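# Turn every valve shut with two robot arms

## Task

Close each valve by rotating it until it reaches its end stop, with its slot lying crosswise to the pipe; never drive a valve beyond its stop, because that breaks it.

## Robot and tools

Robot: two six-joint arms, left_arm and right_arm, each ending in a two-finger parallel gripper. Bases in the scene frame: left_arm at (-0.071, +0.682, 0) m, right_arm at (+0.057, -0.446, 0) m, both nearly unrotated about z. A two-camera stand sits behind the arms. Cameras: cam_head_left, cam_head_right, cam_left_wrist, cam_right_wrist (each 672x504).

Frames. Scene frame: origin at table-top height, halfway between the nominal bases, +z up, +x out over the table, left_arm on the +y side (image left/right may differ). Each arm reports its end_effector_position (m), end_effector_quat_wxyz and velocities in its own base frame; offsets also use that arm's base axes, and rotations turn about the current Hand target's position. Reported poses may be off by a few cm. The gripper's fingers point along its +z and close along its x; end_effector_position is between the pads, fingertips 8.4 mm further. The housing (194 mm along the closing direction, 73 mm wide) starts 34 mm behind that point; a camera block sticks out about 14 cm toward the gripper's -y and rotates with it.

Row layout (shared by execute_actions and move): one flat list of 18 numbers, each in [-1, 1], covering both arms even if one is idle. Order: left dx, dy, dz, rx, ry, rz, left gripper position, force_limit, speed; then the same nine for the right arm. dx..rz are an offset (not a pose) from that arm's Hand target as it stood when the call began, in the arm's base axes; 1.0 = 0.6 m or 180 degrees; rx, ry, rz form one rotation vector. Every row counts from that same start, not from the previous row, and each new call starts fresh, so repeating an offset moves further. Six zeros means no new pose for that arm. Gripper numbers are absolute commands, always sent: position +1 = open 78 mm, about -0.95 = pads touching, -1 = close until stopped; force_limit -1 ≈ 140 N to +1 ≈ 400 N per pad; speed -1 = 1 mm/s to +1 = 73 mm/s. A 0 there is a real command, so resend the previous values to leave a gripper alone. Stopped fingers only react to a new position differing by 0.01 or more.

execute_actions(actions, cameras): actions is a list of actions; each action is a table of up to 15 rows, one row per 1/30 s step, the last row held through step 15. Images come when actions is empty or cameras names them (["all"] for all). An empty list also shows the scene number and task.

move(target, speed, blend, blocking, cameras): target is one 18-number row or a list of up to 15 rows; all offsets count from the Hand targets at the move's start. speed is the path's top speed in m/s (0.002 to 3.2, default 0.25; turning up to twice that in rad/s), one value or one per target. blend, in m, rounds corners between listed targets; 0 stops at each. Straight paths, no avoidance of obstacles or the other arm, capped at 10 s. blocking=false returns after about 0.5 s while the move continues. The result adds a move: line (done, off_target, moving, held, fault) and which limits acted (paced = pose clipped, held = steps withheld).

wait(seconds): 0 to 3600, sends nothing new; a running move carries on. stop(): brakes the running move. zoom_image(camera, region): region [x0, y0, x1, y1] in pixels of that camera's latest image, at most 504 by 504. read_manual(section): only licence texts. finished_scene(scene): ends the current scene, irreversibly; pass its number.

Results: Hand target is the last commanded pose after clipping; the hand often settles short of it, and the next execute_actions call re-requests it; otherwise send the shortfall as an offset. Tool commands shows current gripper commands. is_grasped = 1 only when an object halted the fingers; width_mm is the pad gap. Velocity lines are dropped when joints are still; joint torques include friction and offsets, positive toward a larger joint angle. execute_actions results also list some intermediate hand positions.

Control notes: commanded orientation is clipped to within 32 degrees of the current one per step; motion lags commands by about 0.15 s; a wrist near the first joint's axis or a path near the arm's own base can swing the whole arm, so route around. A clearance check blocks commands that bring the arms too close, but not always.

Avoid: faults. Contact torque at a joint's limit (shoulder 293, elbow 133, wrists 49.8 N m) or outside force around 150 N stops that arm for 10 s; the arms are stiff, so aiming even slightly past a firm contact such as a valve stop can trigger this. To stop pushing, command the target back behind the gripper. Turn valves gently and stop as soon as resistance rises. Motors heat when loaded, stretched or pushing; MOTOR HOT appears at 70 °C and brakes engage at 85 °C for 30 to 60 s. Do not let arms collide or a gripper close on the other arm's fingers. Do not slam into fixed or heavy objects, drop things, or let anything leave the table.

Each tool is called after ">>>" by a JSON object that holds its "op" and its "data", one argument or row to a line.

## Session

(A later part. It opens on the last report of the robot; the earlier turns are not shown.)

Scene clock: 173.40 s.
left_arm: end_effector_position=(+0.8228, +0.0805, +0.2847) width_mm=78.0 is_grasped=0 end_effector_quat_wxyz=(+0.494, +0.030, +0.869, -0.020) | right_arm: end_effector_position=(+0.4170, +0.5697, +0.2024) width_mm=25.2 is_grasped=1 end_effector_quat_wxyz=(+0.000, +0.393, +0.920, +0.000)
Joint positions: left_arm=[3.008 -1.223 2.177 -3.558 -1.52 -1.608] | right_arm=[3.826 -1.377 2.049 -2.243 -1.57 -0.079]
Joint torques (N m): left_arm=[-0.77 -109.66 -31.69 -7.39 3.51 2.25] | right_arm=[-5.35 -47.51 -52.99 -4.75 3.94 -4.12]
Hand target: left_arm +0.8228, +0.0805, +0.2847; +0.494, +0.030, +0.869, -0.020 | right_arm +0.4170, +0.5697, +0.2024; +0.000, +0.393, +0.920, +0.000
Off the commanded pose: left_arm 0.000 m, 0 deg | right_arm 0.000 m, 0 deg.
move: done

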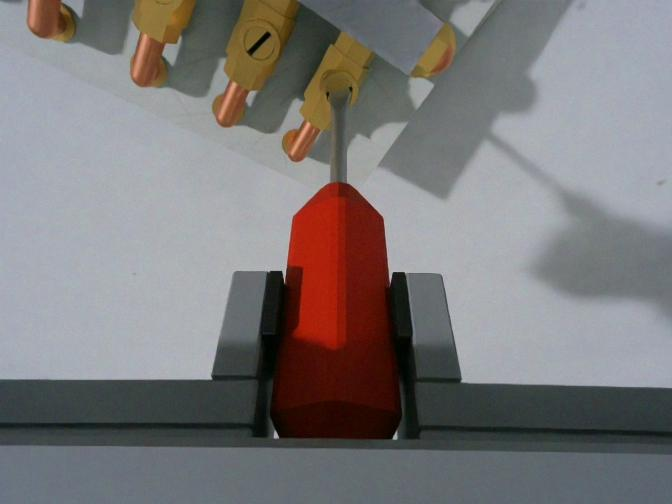

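>>> {"op": "move", "data": {
  "target": [
    [0,0,0,0,0,0,1,-1,0.5,0.0012,0.0012,0,0,0,0,-0.97,-0.2,-0.6],
    [0,0,0,0,0,0,1,-1,0.5,0.0012,0.0012,-0.0015,0,0,0,-0.97,-0.2,-0.6]
  ],
  "speed": 0.015
}}

>>> {"op": "move", "data": {
  "target": [0,0,0,0,0,0,1,-1,0.5,0,0,-0.0010,0,0,0,-0.97,-0.2,-0.6],
  "speed": 0.01
}}

>>> {"op": "move", "data": {
  "target": [0,0,0,0,0,0,1,-1,0.5,0,0,-0.0010,0,0,0,-0.97,-0.2,-0.6],
  "speed": 0.01,
  "cameras": ["cam_right_wrist"]
}}

>>> {"op": "zoom_image", "data": {
  "camera": "cam_right_wrist",
  "region": [320, 70, 360, 110]
}}

Scene clock: 174.63 s.
left_arm: end_effector_position=(+0.8228, +0.0805, +0.2847) width_mm=78.0 is_grasped=0 end_effector_quat_wxyz=(+0.494, +0.030, +0.869, -0.020) | right_arm: end_effector_position=(+0.4178, +0.5704, +0.2016) width_mm=25.2 is_grasped=1 end_effector_quat_wxyz=(+0.000, +0.393, +0.920, +0.000)
Joint positions: left_arm=[3.008 -1.223 2.177 -3.558 -1.52 -1.608] | right_arm=[3.826 -1.374 2.048 -2.244 -1.57 -0.079]
Joint torques (N m): left_arm=[-0.22 -109.43 -32.45 -7.73 3.57 1.9] | right_arm=[8.88 -48.31 -52.26 -4.58 3.82 1.19]
Hand target: left_arm +0.8228, +0.0805, +0.2847; +0.494, +0.030, +0.869, -0.020 | right_arm +0.4177, +0.5704, +0.2015; +0.000, +0.393, +0.920, +0.000
Off the commanded pose: left_arm 0.000 m, 0 deg | right_arm 0.000 m, 0 deg.
move: done

Scene clock: 175.13 s.
left_arm: end_effector_position=(+0.8228, +0.0805, +0.2847) width_mm=78.0 is_grasped=0 end_effector_quat_wxyz=(+0.494, +0.030, +0.869, -0.020) | right_arm: end_effector_position=(+0.4177, +0.5704, +0.2009) width_mm=25.2 is_grasped=1 end_effector_quat_wxyz=(+0.000, +0.393, +0.920, +0.000)
Joint positions: left_arm=[3.008 -1.223 2.177 -3.558 -1.52 -1.608] | right_arm=[3.826 -1.374 2.048 -2.246 -1.57 -0.079]
Joint torques (N m): left_arm=[0.1 -110.07 -32.08 -7.69 3.39 2.15] | right_arm=[10.14 -48.11 -52.99 -4.99 3.97 1.71]
Hand target: left_arm +0.8228, +0.0805, +0.2847; +0.494, +0.030, +0.869, -0.020 | right_arm +0.4177, +0.5704, +0.2009; +0.000, +0.393, +0.920, +0.000
Off the commanded pose: left_arm 0.000 m, 0 deg | right_arm 0.000 m, 0 deg.
move: done

Scene clock: 175.63 s.
left_arm: end_effector_position=(+0.8228, +0.0805, +0.2847) width_mm=78.0 is_grasped=0 end_effector_quat_wxyz=(+0.494, +0.030, +0.869, -0.020) | right_arm: end_effector_position=(+0.4177, +0.5704, +0.2003) width_mm=25.2 is_grasped=1 end_effector_quat_wxyz=(+0.000, +0.393, +0.920, +0.000)
Joint positions: left_arm=[3.008 -1.223 2.177 -3.558 -1.52 -1.608] | right_arm=[3.826 -1.373 2.049 -2.247 -1.57 -0.079]
Joint torques (N m): left_arm=[-0.86 -109.81 -32.23 -7.48 3.57 1.79] | right_arm=[8.99 -47.39 -51.67 -4.62 3.75 1.85]
Hand target: left_arm +0.8228, +0.0805, +0.2847; +0.494, +0.030, +0.869, -0.020 | right_arm +0.4177, +0.5704, +0.2003; +0.000, +0.393, +0.920, +0.000
Off the commanded pose: left_arm 0.000 m, 0 deg | right_arm 0.000 m, 0 deg.
move: done

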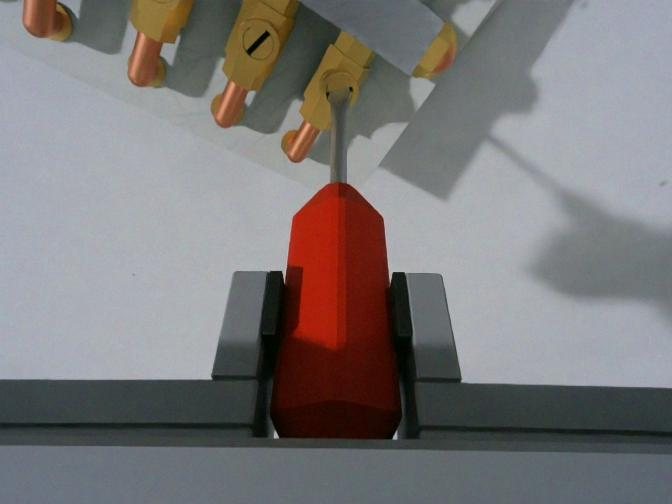

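Scaled by 12.600.

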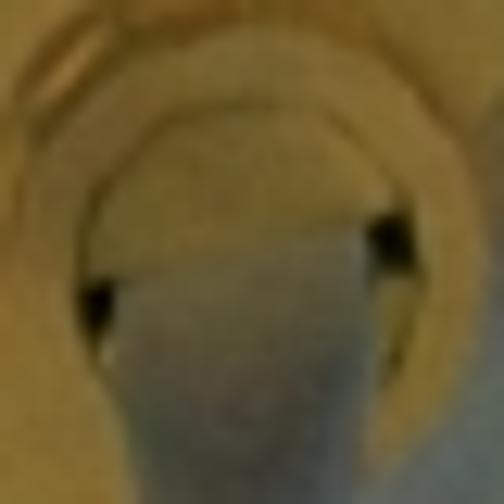

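>>> {"op": "move", "data": {
  "target": [0,0,0,0,0,0,1,-1,0.5,0.0008,0.0008,-0.0017,0,0,0,-0.97,-0.2,-0.6],
  "speed": 0.01
}}

>>> {"op": "move", "data": {
  "target": [0,0,0,0,0,0,1,-1,0.5,0.0006,0.0006,-0.0013,0,0,0,-0.97,-0.2,-0.6],
  "speed": 0.01,
  "cameras": ["cam_right_wrist"]
}}

>>> {"op": "zoom_image", "data": {
  "camera": "cam_right_wrist",
  "region": [320, 70, 360, 110]
}}

Scene clock: 176.30 s.
left_arm: end_effector_position=(+0.8228, +0.0805, +0.2847) width_mm=78.0 is_grasped=0 end_effector_quat_wxyz=(+0.494, +0.030, +0.869, -0.020) | right_arm: end_effector_position=(+0.4182, +0.5709, +0.1993) width_mm=25.2 is_grasped=1 end_effector_quat_wxyz=(+0.000, +0.393, +0.920, +0.000)
Joint positions: left_arm=[3.008 -1.223 2.177 -3.558 -1.52 -1.608] | right_arm=[3.827 -1.371 2.048 -2.248 -1.57 -0.079]
Joint torques (N m): left_arm=[-0.26 -108.86 -31.57 -7.51 3.48 1.78] | right_arm=[10.61 -42.73 -60.98 -4.24 3.9 1.99]
Hand target: left_arm +0.8228, +0.0805, +0.2847; +0.494, +0.030, +0.869, -0.020 | right_arm +0.4182, +0.5709, +0.1993; +0.000, +0.393, +0.920, +0.000
Off the commanded pose: left_arm 0.000 m, 0 deg | right_arm 0.000 m, 0 deg.
move: done

Scene clock: 176.80 s.
left_arm: end_effector_position=(+0.8228, +0.0805, +0.2847) width_mm=78.0 is_grasped=0 end_effector_quat_wxyz=(+0.494, +0.030, +0.869, -0.020) | right_arm: end_effector_position=(+0.4186, +0.5713, +0.1986) width_mm=25.2 is_grasped=1 end_effector_quat_wxyz=(+0.000, +0.393, +0.920, +0.000)
Joint positions: left_arm=[3.008 -1.223 2.177 -3.558 -1.52 -1.608] | right_arm=[3.827 -1.369 2.048 -2.25 -1.57 -0.079]
Joint torques (N m): left_arm=[-0.51 -110.45 -32.04 -7.57 3.28 1.79] | right_arm=[9.92 -28.26 -42.79 -2.09 4.1 1.59]
Hand target: left_arm +0.8228, +0.0805, +0.2847; +0.494, +0.030, +0.869, -0.020 | right_arm +0.4185, +0.5713, +0.1985; +0.000, +0.393, +0.920, +0.000
Off the commanded pose: left_arm 0.000 m, 0 deg | right_arm 0.000 m, 0 deg.
move: done

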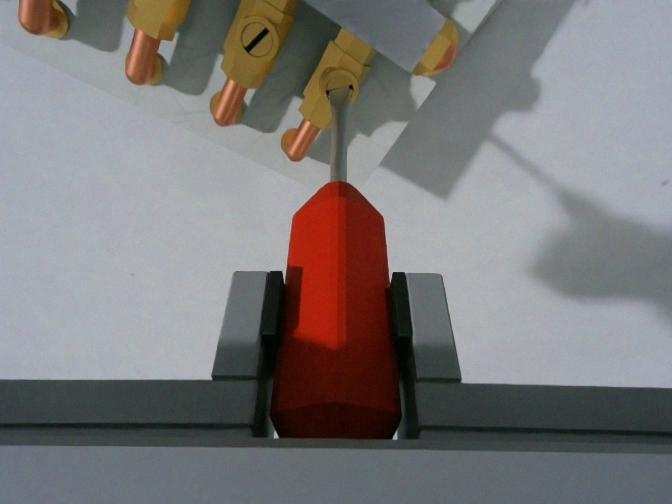

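Scaled by 12.600.

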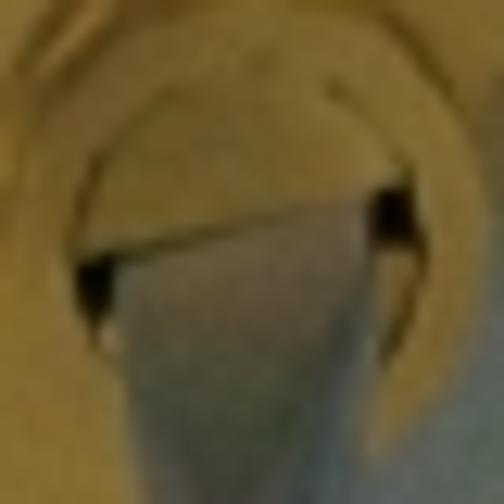

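>>> {"op": "move", "data": {
  "target": [0,0,0,0,0,0,1,-1,0.5,0,0,0.0016,0,0,0,-0.97,-0.2,-0.6],
  "speed": 0.01,
  "cameras": ["cam_right_wrist"]
}}

>>> {"op": "zoom_image", "data": {
  "camera": "cam_right_wrist",
  "region": [320, 70, 360, 110]
}}

Scene clock: 177.43 s.
left_arm: end_effector_position=(+0.8228, +0.0805, +0.2847) width_mm=78.0 is_grasped=0 end_effector_quat_wxyz=(+0.494, +0.030, +0.869, -0.020) | right_arm: end_effector_position=(+0.4185, +0.5712, +0.1992) width_mm=25.2 is_grasped=1 end_effector_quat_wxyz=(+0.000, +0.393, +0.920, +0.000)
Joint positions: left_arm=[3.008 -1.223 2.177 -3.558 -1.52 -1.608] | right_arm=[3.827 -1.37 2.048 -2.248 -1.57 -0.079]
Joint torques (N m): left_arm=[-0.25 -109.1 -32.27 -7.59 3.4 1.79] | right_arm=[9.72 -68.76 -68.58 -2.37 3.9 1.72]
Hand target: left_arm +0.8228, +0.0805, +0.2847; +0.494, +0.030, +0.869, -0.020 | right_arm +0.4185, +0.5713, +0.1994; +0.000, +0.393, +0.920, +0.000
Off the commanded pose: left_arm 0.000 m, 0 deg | right_arm 0.000 m, 0 deg.
move: done

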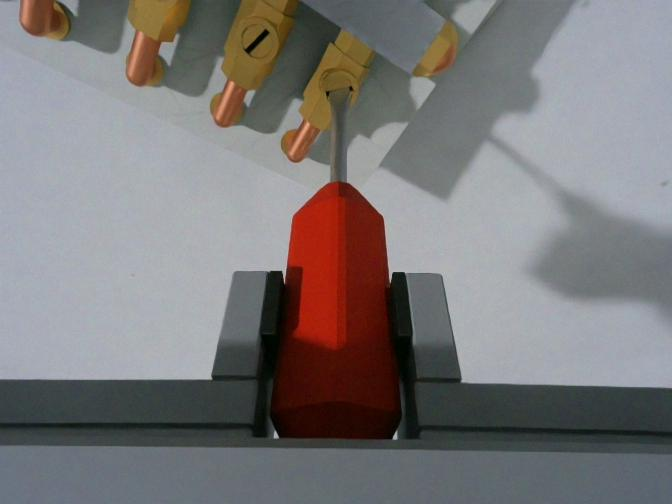

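Scaled by 12.600.

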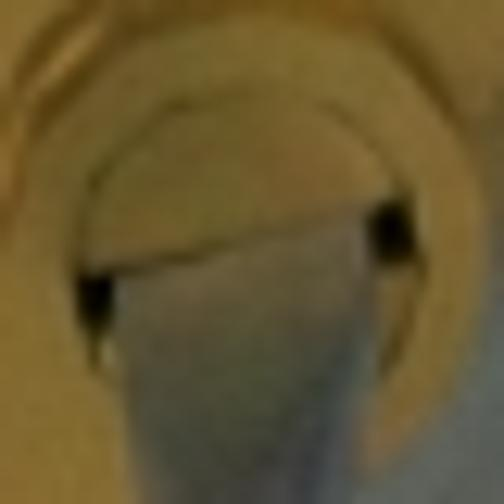

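>>> {"op": "move", "data": {
  "target": [
    [0,0,0,0,0,0,1,-1,0.5,0.0002,0.0001,0,0,0,-0.0083,-0.97,-0.2,-0.6],
    [0,0,0,0,0,0,1,-1,0.5,0.0002,0.0001,-0.0018,0,0,-0.0083,-0.97,-0.2,-0.6]
  ],
  "speed": 0.01
}}

>>> {"op": "move", "data": {
  "target": [0,0,0,0,0,0,1,-1,0.5,0,0,-0.0008,0,0,0,-0.97,-0.2,-0.6],
  "speed": 0.01,
  "cameras": ["cam_right_wrist"]
}}

>>> {"op": "zoom_image", "data": {
  "camera": "cam_right_wrist",
  "region": [320, 70, 360, 110]
}}

Scene clock: 179.30 s.
left_arm: end_effector_position=(+0.8228, +0.0805, +0.2847) width_mm=78.0 is_grasped=0 end_effector_quat_wxyz=(+0.494, +0.030, +0.869, -0.020) | right_arm: end_effector_position=(+0.4187, +0.5714, +0.1986) width_mm=25.2 is_grasped=1 end_effector_quat_wxyz=(+0.000, +0.405, +0.914, +0.000)
Joint positions: left_arm=[3.008 -1.223 2.177 -3.558 -1.52 -1.608] | right_arm=[3.827 -1.369 2.048 -2.25 -1.57 -0.053]
Joint torques (N m): left_arm=[0.34 -109.53 -32.35 -7.57 3.51 1.79] | right_arm=[-2.93 -42.18 -47.1 -4.84 3.98 2.35]
Hand target: left_arm +0.8228, +0.0805, +0.2847; +0.494, +0.030, +0.869, -0.020 | right_arm +0.4187, +0.5713, +0.1984; +0.000, +0.405, +0.914, +0.000
Off the commanded pose: left_arm 0.000 m, 0 deg | right_arm 0.000 m, 0 deg.
move: done

Scene clock: 179.80 s.
left_arm: end_effector_position=(+0.8228, +0.0805, +0.2847) width_mm=78.0 is_grasped=0 end_effector_quat_wxyz=(+0.494, +0.030, +0.869, -0.020) | right_arm: end_effector_position=(+0.4187, +0.5714, +0.1980) width_mm=25.2 is_grasped=1 end_effector_quat_wxyz=(+0.000, +0.405, +0.914, +0.000)
Joint positions: left_arm=[3.008 -1.223 2.177 -3.558 -1.52 -1.608] | right_arm=[3.827 -1.368 2.048 -2.251 -1.57 -0.053]
Joint torques (N m): left_arm=[-0.03 -109.12 -31.59 -7.74 3.48 1.77] | right_arm=[-5.13 -23.89 -25.84 -2.08 3.68 1.89]
Hand target: left_arm +0.8228, +0.0805, +0.2847; +0.494, +0.030, +0.869, -0.020 | right_arm +0.4187, +0.5713, +0.1979; +0.000, +0.405, +0.914, +0.000
Off the commanded pose: left_arm 0.000 m, 0 deg | right_arm 0.000 m, 0 deg.
move: done

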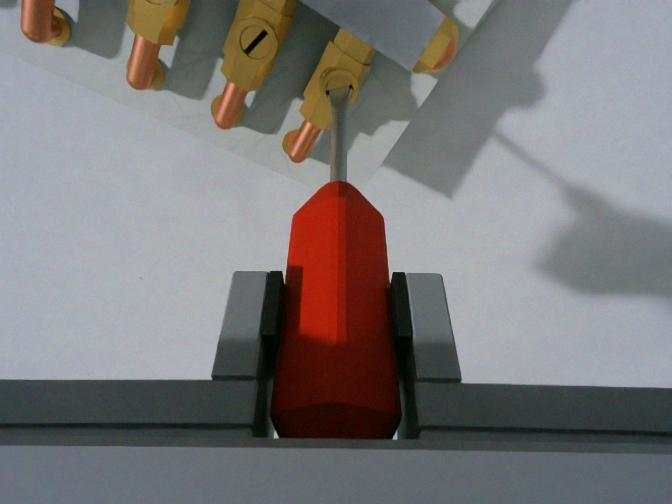

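Scaled by 12.600.

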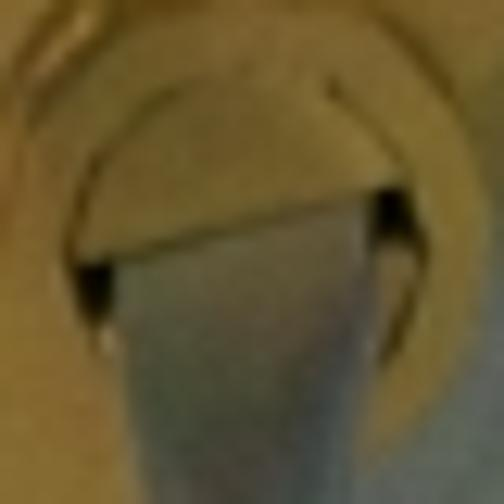

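>>> {"op": "move", "data": {
  "target": [0,0,0,0,0,0,1,-1,0.5,0,0,0.0028,0,0,0,-0.97,-0.2,-0.6],
  "speed": 0.01,
  "cameras": ["cam_right_wrist"]
}}

>>> {"op": "zoom_image", "data": {
  "camera": "cam_right_wrist",
  "region": [320, 70, 360, 110]
}}

Scene clock: 180.53 s.
left_arm: end_effector_position=(+0.8228, +0.0805, +0.2847) width_mm=78.0 is_grasped=0 end_effector_quat_wxyz=(+0.494, +0.030, +0.869, -0.020) | right_arm: end_effector_position=(+0.4187, +0.5713, +0.1994) width_mm=25.2 is_grasped=1 end_effector_quat_wxyz=(+0.000, +0.405, +0.914, +0.000)
Joint positions: left_arm=[3.008 -1.223 2.177 -3.558 -1.52 -1.608] | right_arm=[3.827 -1.37 2.047 -2.248 -1.57 -0.053]
Joint torques (N m): left_arm=[0.17 -109.85 -31.84 -7.59 3.51 1.88] | right_arm=[-3.8 -66.4 -68.68 -2.3 3.7 2]
Hand target: left_arm +0.8228, +0.0805, +0.2847; +0.494, +0.030, +0.869, -0.020 | right_arm +0.4187, +0.5713, +0.1996; +0.000, +0.405, +0.914, +0.000
Off the commanded pose: left_arm 0.000 m, 0 deg | right_arm 0.000 m, 0 deg.
move: done

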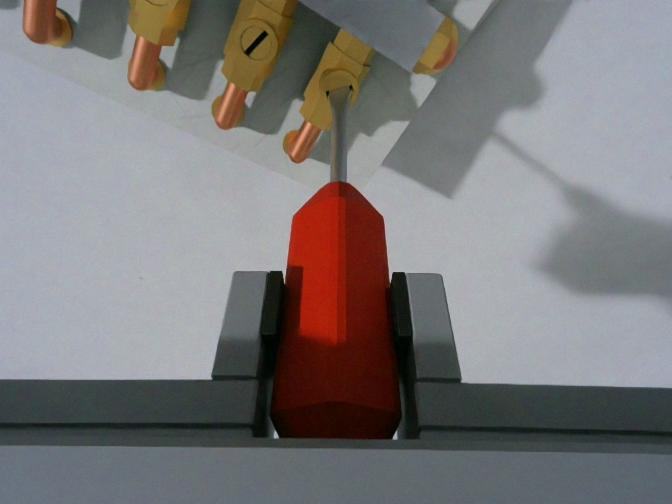

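Scaled by 12.600.

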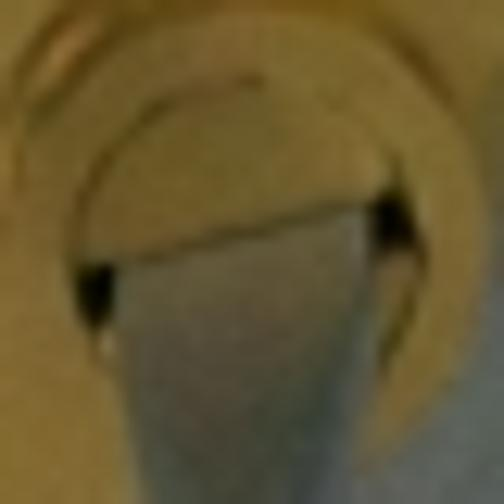

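>>> {"op": "move", "data": {
  "target": [
    [0,0,0,0,0,0,1,-1,0.5,0.00037,0.00033,0,0,0,0,-0.97,-0.2,-0.6],
    [0,0,0,0,0,0,1,-1,0.5,0.00037,0.00033,-0.0023,0,0,0,-0.97,-0.2,-0.6]
  ],
  "speed": 0.01
}}

>>> {"op": "move", "data": {
  "target": [0,0,0,0,0,0,1,-1,0.5,0,0,-0.0008,0,0,0,-0.97,-0.2,-0.6],
  "speed": 0.01,
  "cameras": ["cam_right_wrist"]
}}

>>> {"op": "zoom_image", "data": {
  "camera": "cam_right_wrist",
  "region": [320, 70, 360, 110]
}}

Scene clock: 181.23 s.
left_arm: end_effector_position=(+0.8228, +0.0805, +0.2847) width_mm=78.0 is_grasped=0 end_effector_quat_wxyz=(+0.494, +0.030, +0.869, -0.020) | right_arm: end_effector_position=(+0.4190, +0.5716, +0.1984) width_mm=25.2 is_grasped=1 end_effector_quat_wxyz=(+0.000, +0.405, +0.914, +0.000)
Joint positions: left_arm=[3.008 -1.223 2.177 -3.558 -1.52 -1.608] | right_arm=[3.827 -1.368 2.047 -2.25 -1.57 -0.053]
Joint torques (N m): left_arm=[-0.38 -109.01 -31.41 -7.86 3.51 1.82] | right_arm=[0.11 -36.34 -42.56 -4.26 3.37 2.09]
Hand target: left_arm +0.8228, +0.0805, +0.2847; +0.494, +0.030, +0.869, -0.020 | right_arm +0.4189, +0.5715, +0.1982; +0.000, +0.405, +0.914, +0.000
Off the commanded pose: left_arm 0.000 m, 0 deg | right_arm 0.000 m, 0 deg.
move: done

Scene clock: 181.73 s.
left_arm: end_effector_position=(+0.8228, +0.0805, +0.2847) width_mm=78.0 is_grasped=0 end_effector_quat_wxyz=(+0.494, +0.030, +0.869, -0.020) | right_arm: end_effector_position=(+0.4189, +0.5715, +0.1978) width_mm=25.2 is_grasped=1 end_effector_quat_wxyz=(+0.000, +0.405, +0.914, +0.000)
Joint positions: left_arm=[3.008 -1.223 2.177 -3.558 -1.52 -1.608] | right_arm=[3.827 -1.368 2.048 -2.251 -1.57 -0.053]
Joint torques (N m): left_arm=[-0.43 -109.71 -32.07 -7.43 3.55 1.84] | right_arm=[1.99 -18.07 -20.83 -1.59 2.99 1.9]
Hand target: left_arm +0.8228, +0.0805, +0.2847; +0.494, +0.030, +0.869, -0.020 | right_arm +0.4189, +0.5715, +0.1977; +0.000, +0.405, +0.914, +0.000
Off the commanded pose: left_arm 0.000 m, 0 deg | right_arm 0.000 m, 0 deg.
move: done

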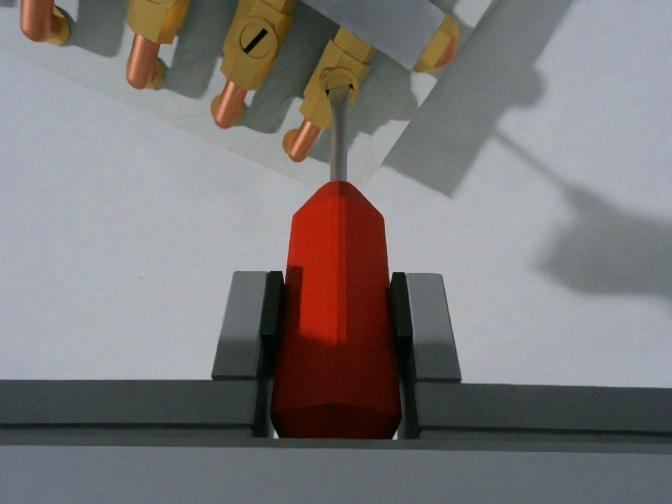

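Scaled by 12.600.

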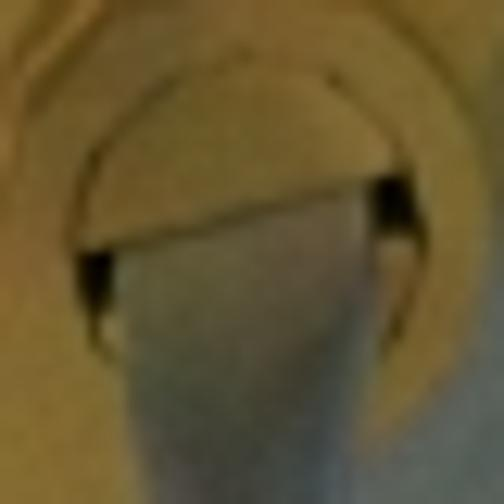

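>>> {"op": "move", "data": {
  "target": [
    [0,0,0,0,0,0,1,-1,0.5,0,0,0.0018,0,0,0,-0.97,-0.2,-0.6],
    [0,0,0,0,0,0,1,-1,0.5,-0.00037,-0.00033,0.0018,0,0,0,-0.97,-0.2,-0.6]
  ],
  "speed": 0.01,
  "cameras": ["cam_right_wrist"]
}}

>>> {"op": "zoom_image", "data": {
  "camera": "cam_right_wrist",
  "region": [320, 70, 360, 110]
}}

Scene clock: 182.47 s.
left_arm: end_effector_position=(+0.8228, +0.0805, +0.2847) width_mm=78.0 is_grasped=0 end_effector_quat_wxyz=(+0.494, +0.030, +0.869, -0.020) | right_arm: end_effector_position=(+0.4186, +0.5713, +0.1986) width_mm=25.2 is_grasped=1 end_effector_quat_wxyz=(+0.000, +0.405, +0.914, +0.000)
Joint positions: left_arm=[3.008 -1.223 2.177 -3.558 -1.52 -1.608] | right_arm=[3.827 -1.369 2.048 -2.249 -1.57 -0.053]
Joint torques (N m): left_arm=[0.56 -109.93 -31.56 -7.52 3.69 1.85] | right_arm=[4.88 -61.94 -50.64 -1.94 2.99 1.01]
Hand target: left_arm +0.8228, +0.0805, +0.2847; +0.494, +0.030, +0.869, -0.020 | right_arm +0.4187, +0.5713, +0.1988; +0.000, +0.405, +0.914, +0.000
Off the commanded pose: left_arm 0.000 m, 0 deg | right_arm 0.000 m, 0 deg.
move: done

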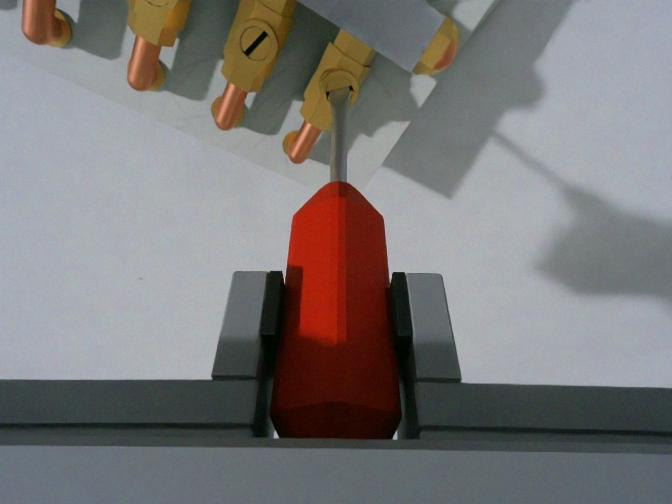

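Scaled by 12.600.

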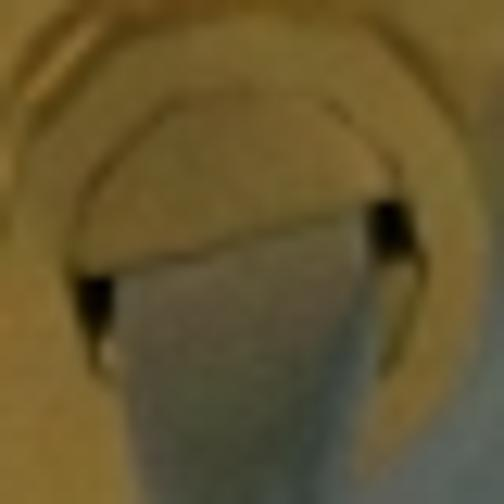

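>>> {"op": "move", "data": {
  "target": [0,0,0,0,0,0,1,-1,0.5,0,0,0,0,0,-0.2622,-0.97,-0.2,-0.6],
  "speed": 0.3,
  "cameras": ["cam_right_wrist"]
}}

>>> {"op": "zoom_image", "data": {
  "camera": "cam_right_wrist",
  "region": [320, 70, 360, 110]
}}

Scene clock: 184.63 s.
left_arm: end_effector_position=(+0.8228, +0.0805, +0.2847) width_mm=78.0 is_grasped=0 end_effector_quat_wxyz=(+0.494, +0.030, +0.869, -0.020) | right_arm: end_effector_position=(+0.4187, +0.5713, +0.1988) width_mm=25.2 is_grasped=1 end_effector_quat_wxyz=(+0.000, +0.737, +0.676, +0.000)
Joint positions: left_arm=[3.008 -1.223 2.177 -3.558 -1.52 -1.608] | right_arm=[3.827 -1.369 2.048 -2.25 -1.571 0.771]
Joint torques (N m): left_arm=[-0.44 -109.79 -32.3 -7.42 3.7 1.71] | right_arm=[10.13 -37.84 -62.65 -2.48 -1.48 4.32]
Hand target: left_arm +0.8228, +0.0805, +0.2847; +0.494, +0.030, +0.869, -0.020 | right_arm +0.4187, +0.5713, +0.1988; +0.000, +0.737, +0.676, +0.000
Off the commanded pose: left_arm 0.000 m, 0 deg | right_arm 0.000 m, 0 deg.
move: done

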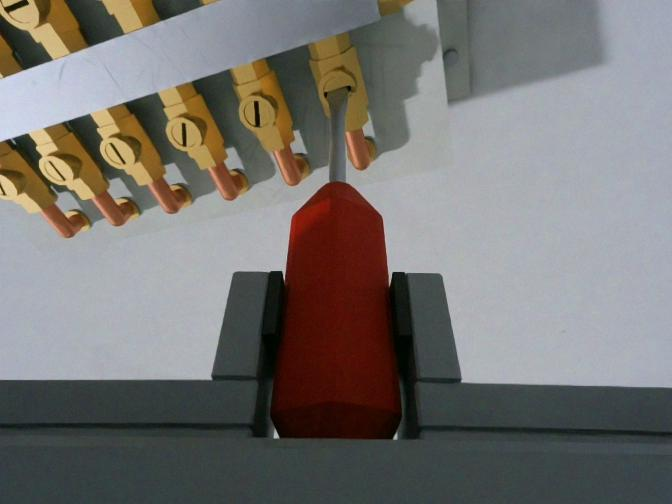

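Scaled by 12.600.

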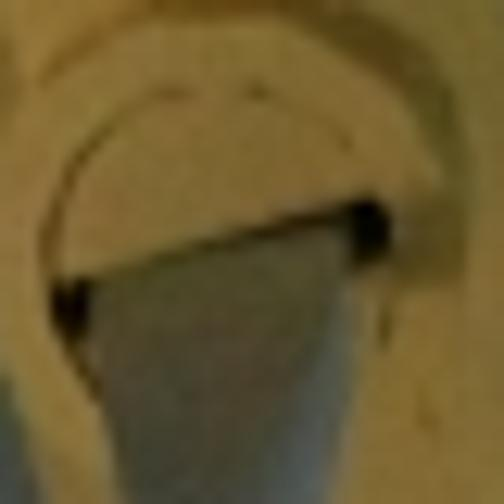

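>>> {"op": "move", "data": {
  "target": [0,0,0,0,0,0,1,-1,0.5,0,-0.0007,0,0,0,-0.0050,-0.97,-0.2,-0.6],
  "speed": 0.04
}}

>>> {"op": "move", "data": {
  "target": [0,0,0,0,0,0,1,-1,0.5,0,0,0,0,0,-0.0050,-0.97,-0.2,-0.6],
  "speed": 0.04
}}

Scene clock: 185.33 s.
left_arm: end_effector_position=(+0.8228, +0.0805, +0.2847) width_mm=78.0 is_grasped=0 end_effector_quat_wxyz=(+0.494, +0.030, +0.869, -0.020) | right_arm: end_effector_position=(+0.4187, +0.5709, +0.1988) width_mm=25.2 is_grasped=1 end_effector_quat_wxyz=(+0.000, +0.742, +0.670, +0.000)
Joint positions: left_arm=[3.008 -1.223 2.177 -3.558 -1.52 -1.608] | right_arm=[3.826 -1.37 2.048 -2.25 -1.571 0.786]
Joint torques (N m): left_arm=[-1.32 -111.41 -32.21 -7.59 3.54 1.8] | right_arm=[-6.24 -54.89 -43.69 -4.45 -0.53 5.08]
Hand target: left_arm +0.8228, +0.0805, +0.2847; +0.494, +0.030, +0.869, -0.020 | right_arm +0.4187, +0.5709, +0.1988; +0.000, +0.742, +0.670, +0.000
Off the commanded pose: left_arm 0.000 m, 0 deg | right_arm 0.000 m, 0 deg.
move: done

Scene clock: 185.93 s.
left_arm: end_effector_position=(+0.8228, +0.0805, +0.2847) width_mm=78.0 is_grasped=0 end_effector_quat_wxyz=(+0.494, +0.030, +0.869, -0.020) | right_arm: end_effector_position=(+0.4187, +0.5709, +0.1988) width_mm=25.2 is_grasped=1 end_effector_quat_wxyz=(+0.000, +0.747, +0.664, +0.000)
Joint positions: left_arm=[3.008 -1.223 2.177 -3.558 -1.52 -1.608] | right_arm=[3.826 -1.37 2.048 -2.25 -1.571 0.802]
Joint torques (N m): left_arm=[-0.57 -109.09 -31.93 -7.78 3.7 1.88] | right_arm=[-6.38 -53.13 -45.48 -4.7 -0.35 5.37]
Hand target: left_arm +0.8228, +0.0805, +0.2847; +0.494, +0.030, +0.869, -0.020 | right_arm +0.4187, +0.5709, +0.1988; +0.000, +0.747, +0.664, +0.000
Off the commanded pose: left_arm 0.000 m, 0 deg | right_arm 0.000 m, 0 deg.
move: done

>>> {"op": "move", "data": {
  "target": [
    [0,0,0,0,0,0,1,-1,0.5,0,0,0,0,0,0.0167,-0.97,-0.2,-0.6],
    [0,0,0,0,0,0,1,-1,0.5,0,0,0.0345,0,0,0.0167,-0.97,-0.2,-0.6]
  ],
  "speed": [0.1,0.15],
  "cameras": ["cam_right_wrist"]
}}

>>> {"op": "zoom_image", "data": {
  "camera": "cam_right_wrist",
  "region": [60, 40, 390, 230]
}}

>>> {"op": "zoom_image", "data": {
  "camera": "cam_right_wrist",
  "region": [310, 50, 370, 110]
}}

Scene clock: 187.50 s.
left_arm: end_effector_position=(+0.8228, +0.0805, +0.2847) width_mm=78.0 is_grasped=0 end_effector_quat_wxyz=(+0.494, +0.030, +0.869, -0.020) | right_arm: end_effector_position=(+0.4187, +0.5709, +0.2193) width_mm=25.2 is_grasped=1 end_effector_quat_wxyz=(+0.000, +0.730, +0.684, +0.000)
Joint positions: left_arm=[3.008 -1.223 2.177 -3.558 -1.52 -1.608] | right_arm=[3.826 -1.393 2.032 -2.21 -1.571 0.75]
Joint torques (N m): left_arm=[-0.42 -110.18 -32.12 -7.66 3.76 1.73] | right_arm=[-0.95 -67.63 -68.14 -2.01 1.83 -4.11]
Hand target: left_arm +0.8228, +0.0805, +0.2847; +0.494, +0.030, +0.869, -0.020 | right_arm +0.4187, +0.5709, +0.2195; +0.000, +0.730, +0.684, +0.000
Off the commanded pose: left_arm 0.000 m, 0 deg | right_arm 0.000 m, 0 deg.
move: done

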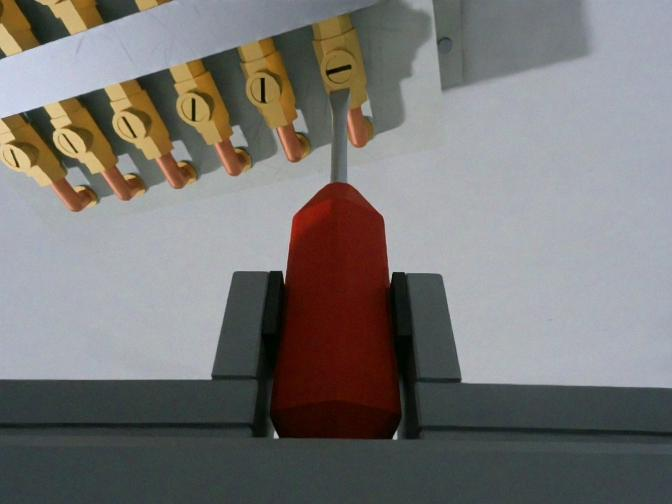

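Scaled by 1.527.

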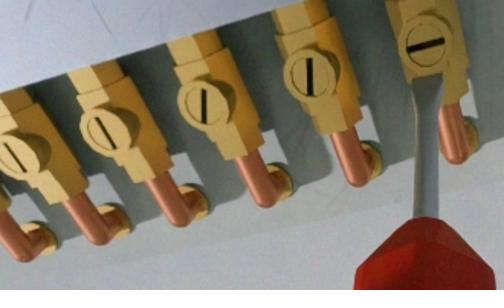

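Scaled by 8.400.

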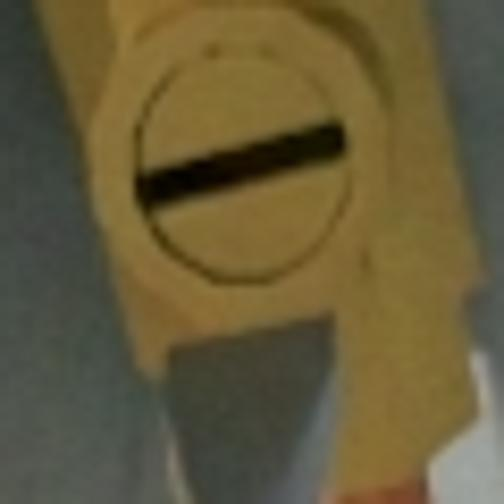

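>>> {"op": "move", "data": {
  "target": [0,0,0,0,0,0,1,-1,0.5,0.0128,-0.0652,0,0,0,0.388,-0.97,-0.2,-0.6],
  "speed": 0.5,
  "cameras": ["cam_right_wrist"]
}}

>>> {"op": "zoom_image", "data": {
  "camera": "cam_right_wrist",
  "region": [310, 50, 370, 110]
}}

Scene clock: 189.83 s.
left_arm: end_effector_position=(+0.8228, +0.0805, +0.2847) width_mm=78.0 is_grasped=0 end_effector_quat_wxyz=(+0.494, +0.030, +0.869, -0.020) | right_arm: end_effector_position=(+0.4263, +0.5318, +0.2195) width_mm=25.2 is_grasped=1 end_effector_quat_wxyz=(+0.000, +0.207, +0.978, +0.000)
Joint positions: left_arm=[3.008 -1.223 2.177 -3.558 -1.52 -1.608] | right_arm=[3.773 -1.433 2.08 -2.218 -1.571 -0.522]
Joint torques (N m): left_arm=[0.75 -109.55 -31.95 -7.46 3.79 1.87] | right_arm=[-6.1 -62.84 -53.5 -4.7 4.25 -4.32]
Hand target: left_arm +0.8228, +0.0805, +0.2847; +0.494, +0.030, +0.869, -0.020 | right_arm +0.4263, +0.5318, +0.2195; +0.000, +0.207, +0.978, +0.000
Off the commanded pose: left_arm 0.000 m, 0 deg | right_arm 0.000 m, 0 deg.
move: done

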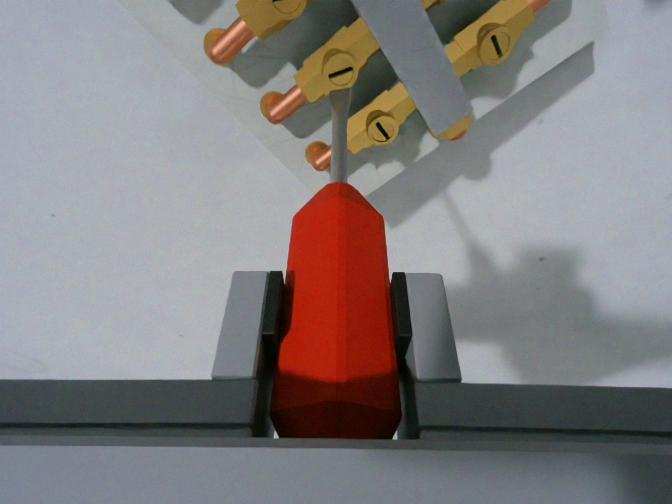

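Scaled by 8.400.

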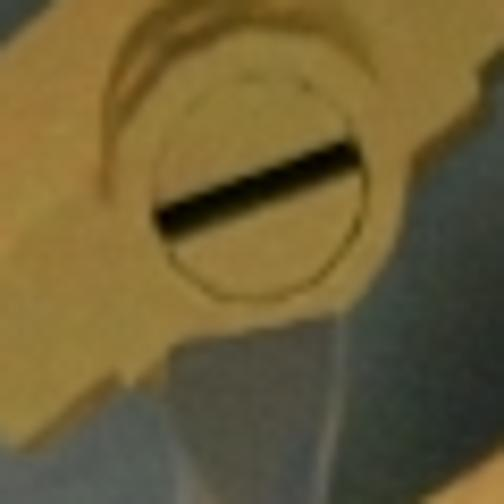

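>>> {"op": "move", "data": {
  "target": [0,0,0,0,0,0,1,-1,0.5,0.0006,0.0014,-0.0275,0,0,0.0244,-0.97,-0.2,-0.6],
  "speed": 0.08,
  "cameras": ["cam_right_wrist"]
}}

>>> {"op": "zoom_image", "data": {
  "camera": "cam_right_wrist",
  "region": [320, 70, 360, 110]
}}

Scene clock: 190.93 s.
left_arm: end_effector_position=(+0.8228, +0.0805, +0.2847) width_mm=78.0 is_grasped=0 end_effector_quat_wxyz=(+0.494, +0.030, +0.869, -0.020) | right_arm: end_effector_position=(+0.4267, +0.5326, +0.2031) width_mm=25.2 is_grasped=1 end_effector_quat_wxyz=(+0.000, +0.170, +0.986, +0.000)
Joint positions: left_arm=[3.008 -1.223 2.177 -3.558 -1.52 -1.608] | right_arm=[3.774 -1.413 2.092 -2.25 -1.571 -0.598]
Joint torques (N m): left_arm=[-0.71 -110.17 -31.85 -7.6 3.68 1.98] | right_arm=[10.73 -43.65 -52 -4.97 -0.97 -4.35]
Hand target: left_arm +0.8228, +0.0805, +0.2847; +0.494, +0.030, +0.869, -0.020 | right_arm +0.4267, +0.5326, +0.2030; +0.000, +0.169, +0.986, +0.000
Off the commanded pose: left_arm 0.000 m, 0 deg | right_arm 0.000 m, 0 deg.
move: done

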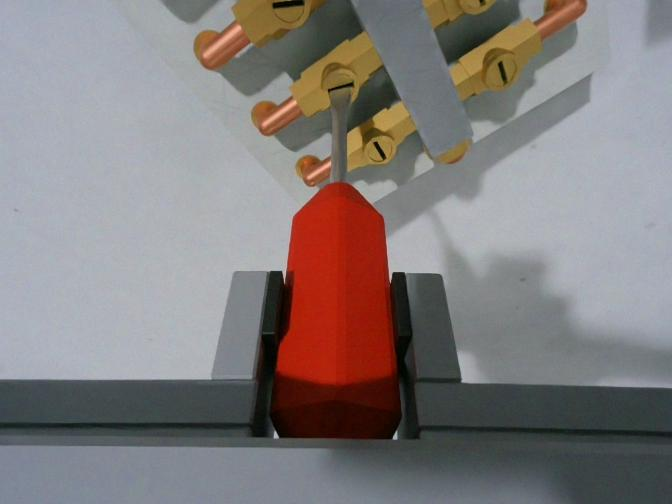

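Scaled by 12.600.

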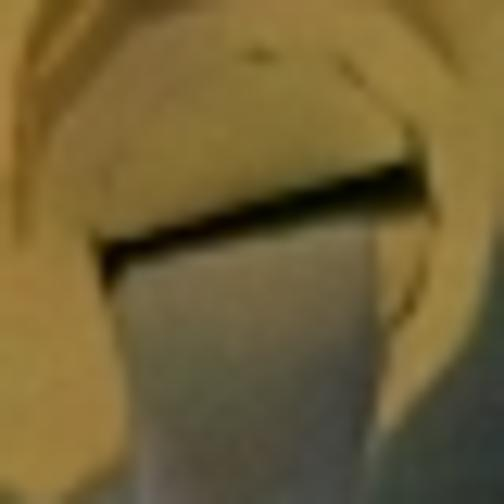

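>>> {"op": "move", "data": {
  "target": [0,0,0,0,0,0,1,-1,0.5,0,0,-0.0033,0,0,0,-0.97,-0.2,-0.6],
  "speed": 0.02,
  "cameras": ["cam_right_wrist"]
}}

>>> {"op": "zoom_image", "data": {
  "camera": "cam_right_wrist",
  "region": [320, 70, 360, 110]
}}

>>> {"op": "move", "data": {
  "target": [0,0,0,0,0,0,1,-1,0.5,0,0,-0.0022,0,0,0,-0.97,-0.2,-0.6],
  "speed": 0.01
}}

Scene clock: 191.60 s.
left_arm: end_effector_position=(+0.8228, +0.0805, +0.2847) width_mm=78.0 is_grasped=0 end_effector_quat_wxyz=(+0.494, +0.030, +0.869, -0.020) | right_arm: end_effector_position=(+0.4267, +0.5326, +0.2010) width_mm=25.2 is_grasped=1 end_effector_quat_wxyz=(+0.000, +0.169, +0.986, +0.000)
Joint positions: left_arm=[3.008 -1.223 2.177 -3.558 -1.52 -1.608] | right_arm=[3.774 -1.41 2.094 -2.254 -1.571 -0.598]
Joint torques (N m): left_arm=[-0.17 -109.95 -32.49 -7.76 4 1.79] | right_arm=[9.79 -44.75 -52.09 -5.06 -1.62 -4.18]
Hand target: left_arm +0.8228, +0.0805, +0.2847; +0.494, +0.030, +0.869, -0.020 | right_arm +0.4267, +0.5326, +0.2010; +0.000, +0.169, +0.986, +0.000
Off the commanded pose: left_arm 0.000 m, 0 deg | right_arm 0.000 m, 0 deg.
move: done

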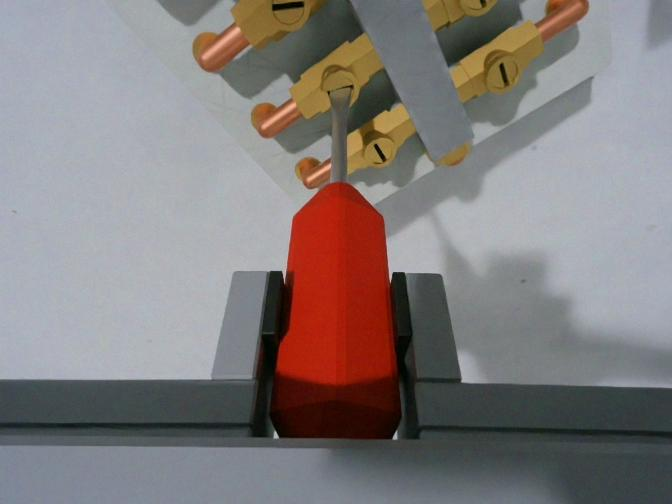

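Scaled by 12.600.

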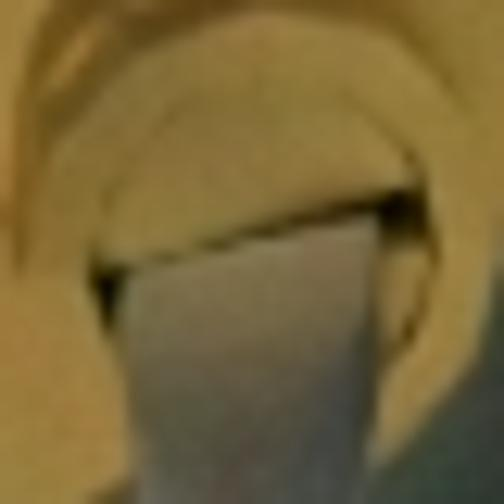

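Scene clock: 192.10 s.
left_arm: end_effector_position=(+0.8228, +0.0805, +0.2847) width_mm=78.0 is_grasped=0 end_effector_quat_wxyz=(+0.494, +0.030, +0.869, -0.020) | right_arm: end_effector_position=(+0.4267, +0.5326, +0.1997) width_mm=25.2 is_grasped=1 end_effector_quat_wxyz=(+0.000, +0.169, +0.986, +0.000)
Joint positions: left_arm=[3.008 -1.223 2.177 -3.558 -1.52 -1.608] | right_arm=[3.774 -1.409 2.095 -2.257 -1.571 -0.598]
Joint torques (N m): left_arm=[-0.28 -108.63 -31.44 -7.47 3.98 1.86] | right_arm=[8.59 -45.6 -51.96 -4.56 -2.18 -4.24]
Hand target: left_arm +0.8228, +0.0805, +0.2847; +0.494, +0.030, +0.869, -0.020 | right_arm +0.4267, +0.5326, +0.1997; +0.000, +0.169, +0.986, +0.000
Off the commanded pose: left_arm 0.000 m, 0 deg | right_arm 0.000 m, 0 deg.
move: done

>>> {"op": "move", "data": {
  "target": [0,0,0,0,0,0,1,-1,0.5,0,0,-0.0012,0,0,0,-0.97,-0.2,-0.6],
  "speed": 0.01
}}

>>> {"op": "move", "data": {
  "target": [0,0,0,0,0,0,1,-1,0.5,0,0,-0.0005,0,0,0,-0.97,-0.2,-0.6],
  "speed": 0.01,
  "cameras": ["cam_right_wrist"]
}}

>>> {"op": "zoom_image", "data": {
  "camera": "cam_right_wrist",
  "region": [320, 70, 360, 110]
}}

Scene clock: 192.70 s.
left_arm: end_effector_position=(+0.8228, +0.0805, +0.2847) width_mm=78.0 is_grasped=0 end_effector_quat_wxyz=(+0.494, +0.030, +0.869, -0.020) | right_arm: end_effector_position=(+0.4267, +0.5326, +0.1990) width_mm=25.2 is_grasped=1 end_effector_quat_wxyz=(+0.000, +0.169, +0.986, +0.000)
Joint positions: left_arm=[3.008 -1.223 2.177 -3.558 -1.52 -1.608] | right_arm=[3.774 -1.408 2.095 -2.258 -1.571 -0.598]
Joint torques (N m): left_arm=[-0.34 -109.1 -32.31 -7.48 3.8 1.66] | right_arm=[8.53 -44.89 -51.43 -4.37 -2.21 -3.98]
Hand target: left_arm +0.8228, +0.0805, +0.2847; +0.494, +0.030, +0.869, -0.020 | right_arm +0.4267, +0.5326, +0.1990; +0.000, +0.169, +0.986, +0.000
Off the commanded pose: left_arm 0.000 m, 0 deg | right_arm 0.000 m, 0 deg.
move: done

Scene clock: 193.20 s.
left_arm: end_effector_position=(+0.8228, +0.0805, +0.2847) width_mm=78.0 is_grasped=0 end_effector_quat_wxyz=(+0.494, +0.030, +0.869, -0.020) | right_arm: end_effector_position=(+0.4267, +0.5326, +0.1987) width_mm=25.2 is_grasped=1 end_effector_quat_wxyz=(+0.000, +0.169, +0.986, +0.000)
Joint positions: left_arm=[3.008 -1.223 2.177 -3.558 -1.52 -1.608] | right_arm=[3.774 -1.407 2.096 -2.259 -1.571 -0.598]
Joint torques (N m): left_arm=[-0.62 -109.95 -31.81 -7.66 3.68 1.81] | right_arm=[7.9 -38.53 -44.04 -4.02 -2.33 -4.26]
Hand target: left_arm +0.8228, +0.0805, +0.2847; +0.494, +0.030, +0.869, -0.020 | right_arm +0.4267, +0.5326, +0.1987; +0.000, +0.169, +0.986, +0.000
Off the commanded pose: left_arm 0.000 m, 0 deg | right_arm 0.000 m, 0 deg.
move: done

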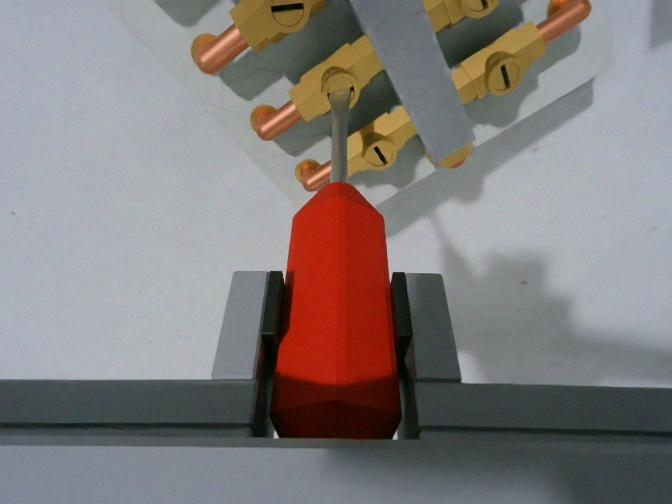

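Scaled by 12.600.

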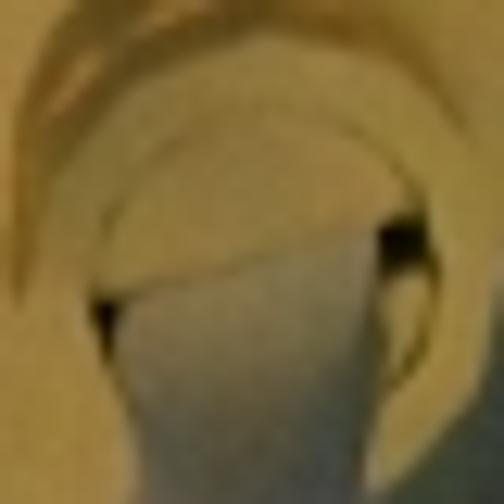

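>>> {"op": "move", "data": {
  "target": [0,0,0,0,0,0,1,-1,0.5,0,0,0.0003,0,0,-0.4189,-0.97,-0.2,-0.6],
  "speed": 0.35,
  "cameras": ["cam_right_wrist"]
}}

>>> {"op": "zoom_image", "data": {
  "camera": "cam_right_wrist",
  "region": [320, 70, 360, 110]
}}

>>> {"op": "move", "data": {
  "target": [0,0,0,0,0,0,1,-1,0.5,0,0,0,0,0,-0.0056,-0.97,-0.2,-0.6],
  "speed": 0.04
}}

Scene clock: 196.03 s.
left_arm: end_effector_position=(+0.8228, +0.0805, +0.2847) width_mm=78.0 is_grasped=0 end_effector_quat_wxyz=(+0.494, +0.030, +0.869, -0.020) | right_arm: end_effector_position=(+0.4267, +0.5326, +0.1988) width_mm=25.2 is_grasped=1 end_effector_quat_wxyz=(+0.000, +0.737, +0.676, +0.000)
Joint positions: left_arm=[3.008 -1.223 2.177 -3.558 -1.52 -1.608] | right_arm=[3.774 -1.408 2.096 -2.259 -1.57 0.717]
Joint torques (N m): left_arm=[0.19 -108.02 -31.7 -7.7 3.94 1.82] | right_arm=[10.76 -36.03 -61.98 -2.17 -2.07 3.84]
Hand target: left_arm +0.8228, +0.0805, +0.2847; +0.494, +0.030, +0.869, -0.020 | right_arm +0.4267, +0.5326, +0.1988; +0.000, +0.737, +0.676, +0.000
Off the commanded pose: left_arm 0.000 m, 0 deg | right_arm 0.000 m, 0 deg.
move: done

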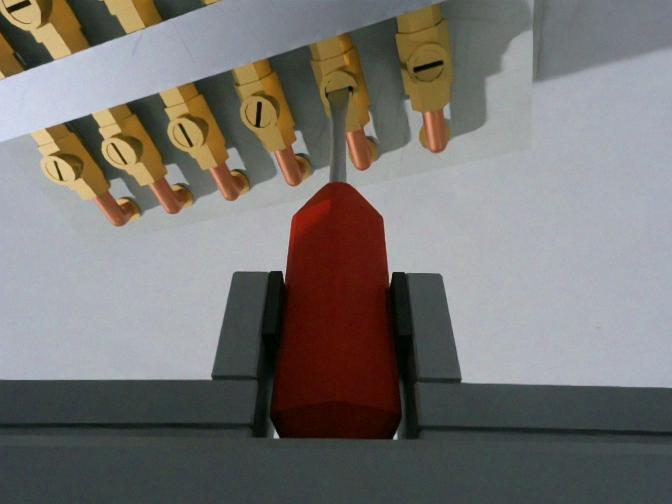

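Scaled by 12.600.

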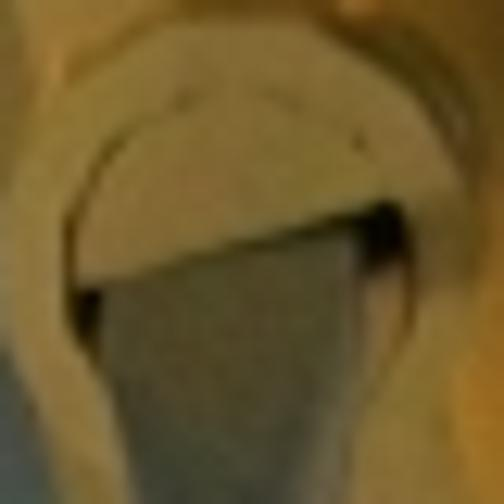

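Scene clock: 196.67 s.
left_arm: end_effector_position=(+0.8228, +0.0805, +0.2847) width_mm=78.0 is_grasped=0 end_effector_quat_wxyz=(+0.494, +0.030, +0.869, -0.020) | right_arm: end_effector_position=(+0.4267, +0.5326, +0.1988) width_mm=25.2 is_grasped=1 end_effector_quat_wxyz=(+0.000, +0.743, +0.670, +0.000)
Joint positions: left_arm=[3.008 -1.223 2.177 -3.558 -1.52 -1.608] | right_arm=[3.774 -1.408 2.096 -2.259 -1.571 0.735]
Joint torques (N m): left_arm=[-0.53 -109.7 -31.42 -7.42 3.83 1.73] | right_arm=[8.56 -36.41 -61.04 -2.47 -2.19 4.76]
Hand target: left_arm +0.8228, +0.0805, +0.2847; +0.494, +0.030, +0.869, -0.020 | right_arm +0.4267, +0.5326, +0.1988; +0.000, +0.743, +0.670, +0.000
Off the commanded pose: left_arm 0.000 m, 0 deg | right_arm 0.000 m, 0 deg.
move: done

>>> {"op": "move", "data": {
  "target": [0,0,0,0,0,0,1,-1,0.5,0,0,0,0,0,-0.0056,-0.97,-0.2,-0.6],
  "speed": 0.04
}}

>>> {"op": "move", "data": {
  "target": [
    [0,0,0,0,0,0,1,-1,0.5,0,0,0,0,0,0.0167,-0.97,-0.2,-0.6],
    [0,0,0,0,0,0,1,-1,0.5,0,0,0.0345,0,0,0.0167,-0.97,-0.2,-0.6],
    [0,0,0,0,0,0,1,-1,0.5,0.0137,-0.0637,0.0345,0,0,0.3444,-0.97,-0.2,-0.6]
  ],
  "speed": [0.1,0.15,0.6],
  "cameras": ["cam_right_wrist"]
}}

>>> {"op": "zoom_image", "data": {
  "camera": "cam_right_wrist",
  "region": [310, 50, 370, 110]
}}

Scene clock: 197.53 s.
left_arm: end_effector_position=(+0.8228, +0.0805, +0.2847) width_mm=78.0 is_grasped=0 end_effector_quat_wxyz=(+0.494, +0.030, +0.869, -0.020) | right_arm: end_effector_position=(+0.4267, +0.5326, +0.1988) width_mm=25.2 is_grasped=1 end_effector_quat_wxyz=(+0.000, +0.748, +0.663, +0.000)
Joint positions: left_arm=[3.008 -1.223 2.177 -3.558 -1.52 -1.608] | right_arm=[3.774 -1.408 2.096 -2.259 -1.571 0.753]
Joint torques (N m): left_arm=[0.74 -110.2 -31.57 -7.62 3.74 1.86] | right_arm=[9.75 -38.77 -59.58 -3.12 -2.27 5.76]
Hand target: left_arm +0.8228, +0.0805, +0.2847; +0.494, +0.030, +0.869, -0.020 | right_arm +0.4267, +0.5326, +0.1988; +0.000, +0.748, +0.663, +0.000
Off the commanded pose: left_arm 0.000 m, 0 deg | right_arm 0.000 m, 0 deg.
move: done

Scene clock: 200.30 s.
left_arm: end_effector_position=(+0.8228, +0.0805, +0.2847) width_mm=78.0 is_grasped=0 end_effector_quat_wxyz=(+0.494, +0.030, +0.869, -0.020) | right_arm: end_effector_position=(+0.4349, +0.4944, +0.2195) width_mm=25.2 is_grasped=1 end_effector_quat_wxyz=(+0.000, +0.300, +0.954, +0.000)
Joint positions: left_arm=[3.008 -1.223 2.177 -3.558 -1.52 -1.608] | right_arm=[3.718 -1.469 2.122 -2.223 -1.571 -0.385]
Joint torques (N m): left_arm=[0.11 -110.14 -31.42 -7.57 3.85 1.94] | right_arm=[-6.99 -59.1 -53.64 -4.85 4.16 -4.07]
Hand target: left_arm +0.8228, +0.0805, +0.2847; +0.494, +0.030, +0.869, -0.020 | right_arm +0.4349, +0.4944, +0.2195; +0.000, +0.300, +0.954, +0.000
Off the commanded pose: left_arm 0.000 m, 0 deg | right_arm 0.000 m, 0 deg.
move: done

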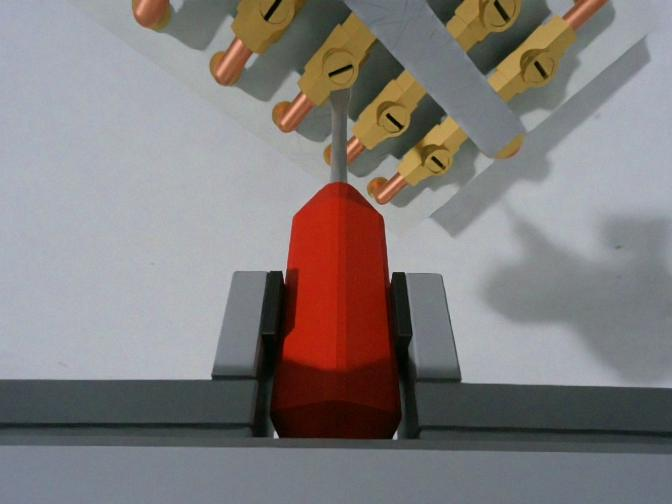

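Scaled by 8.400.

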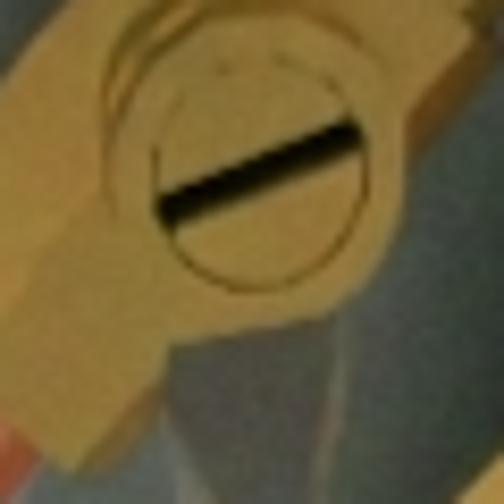

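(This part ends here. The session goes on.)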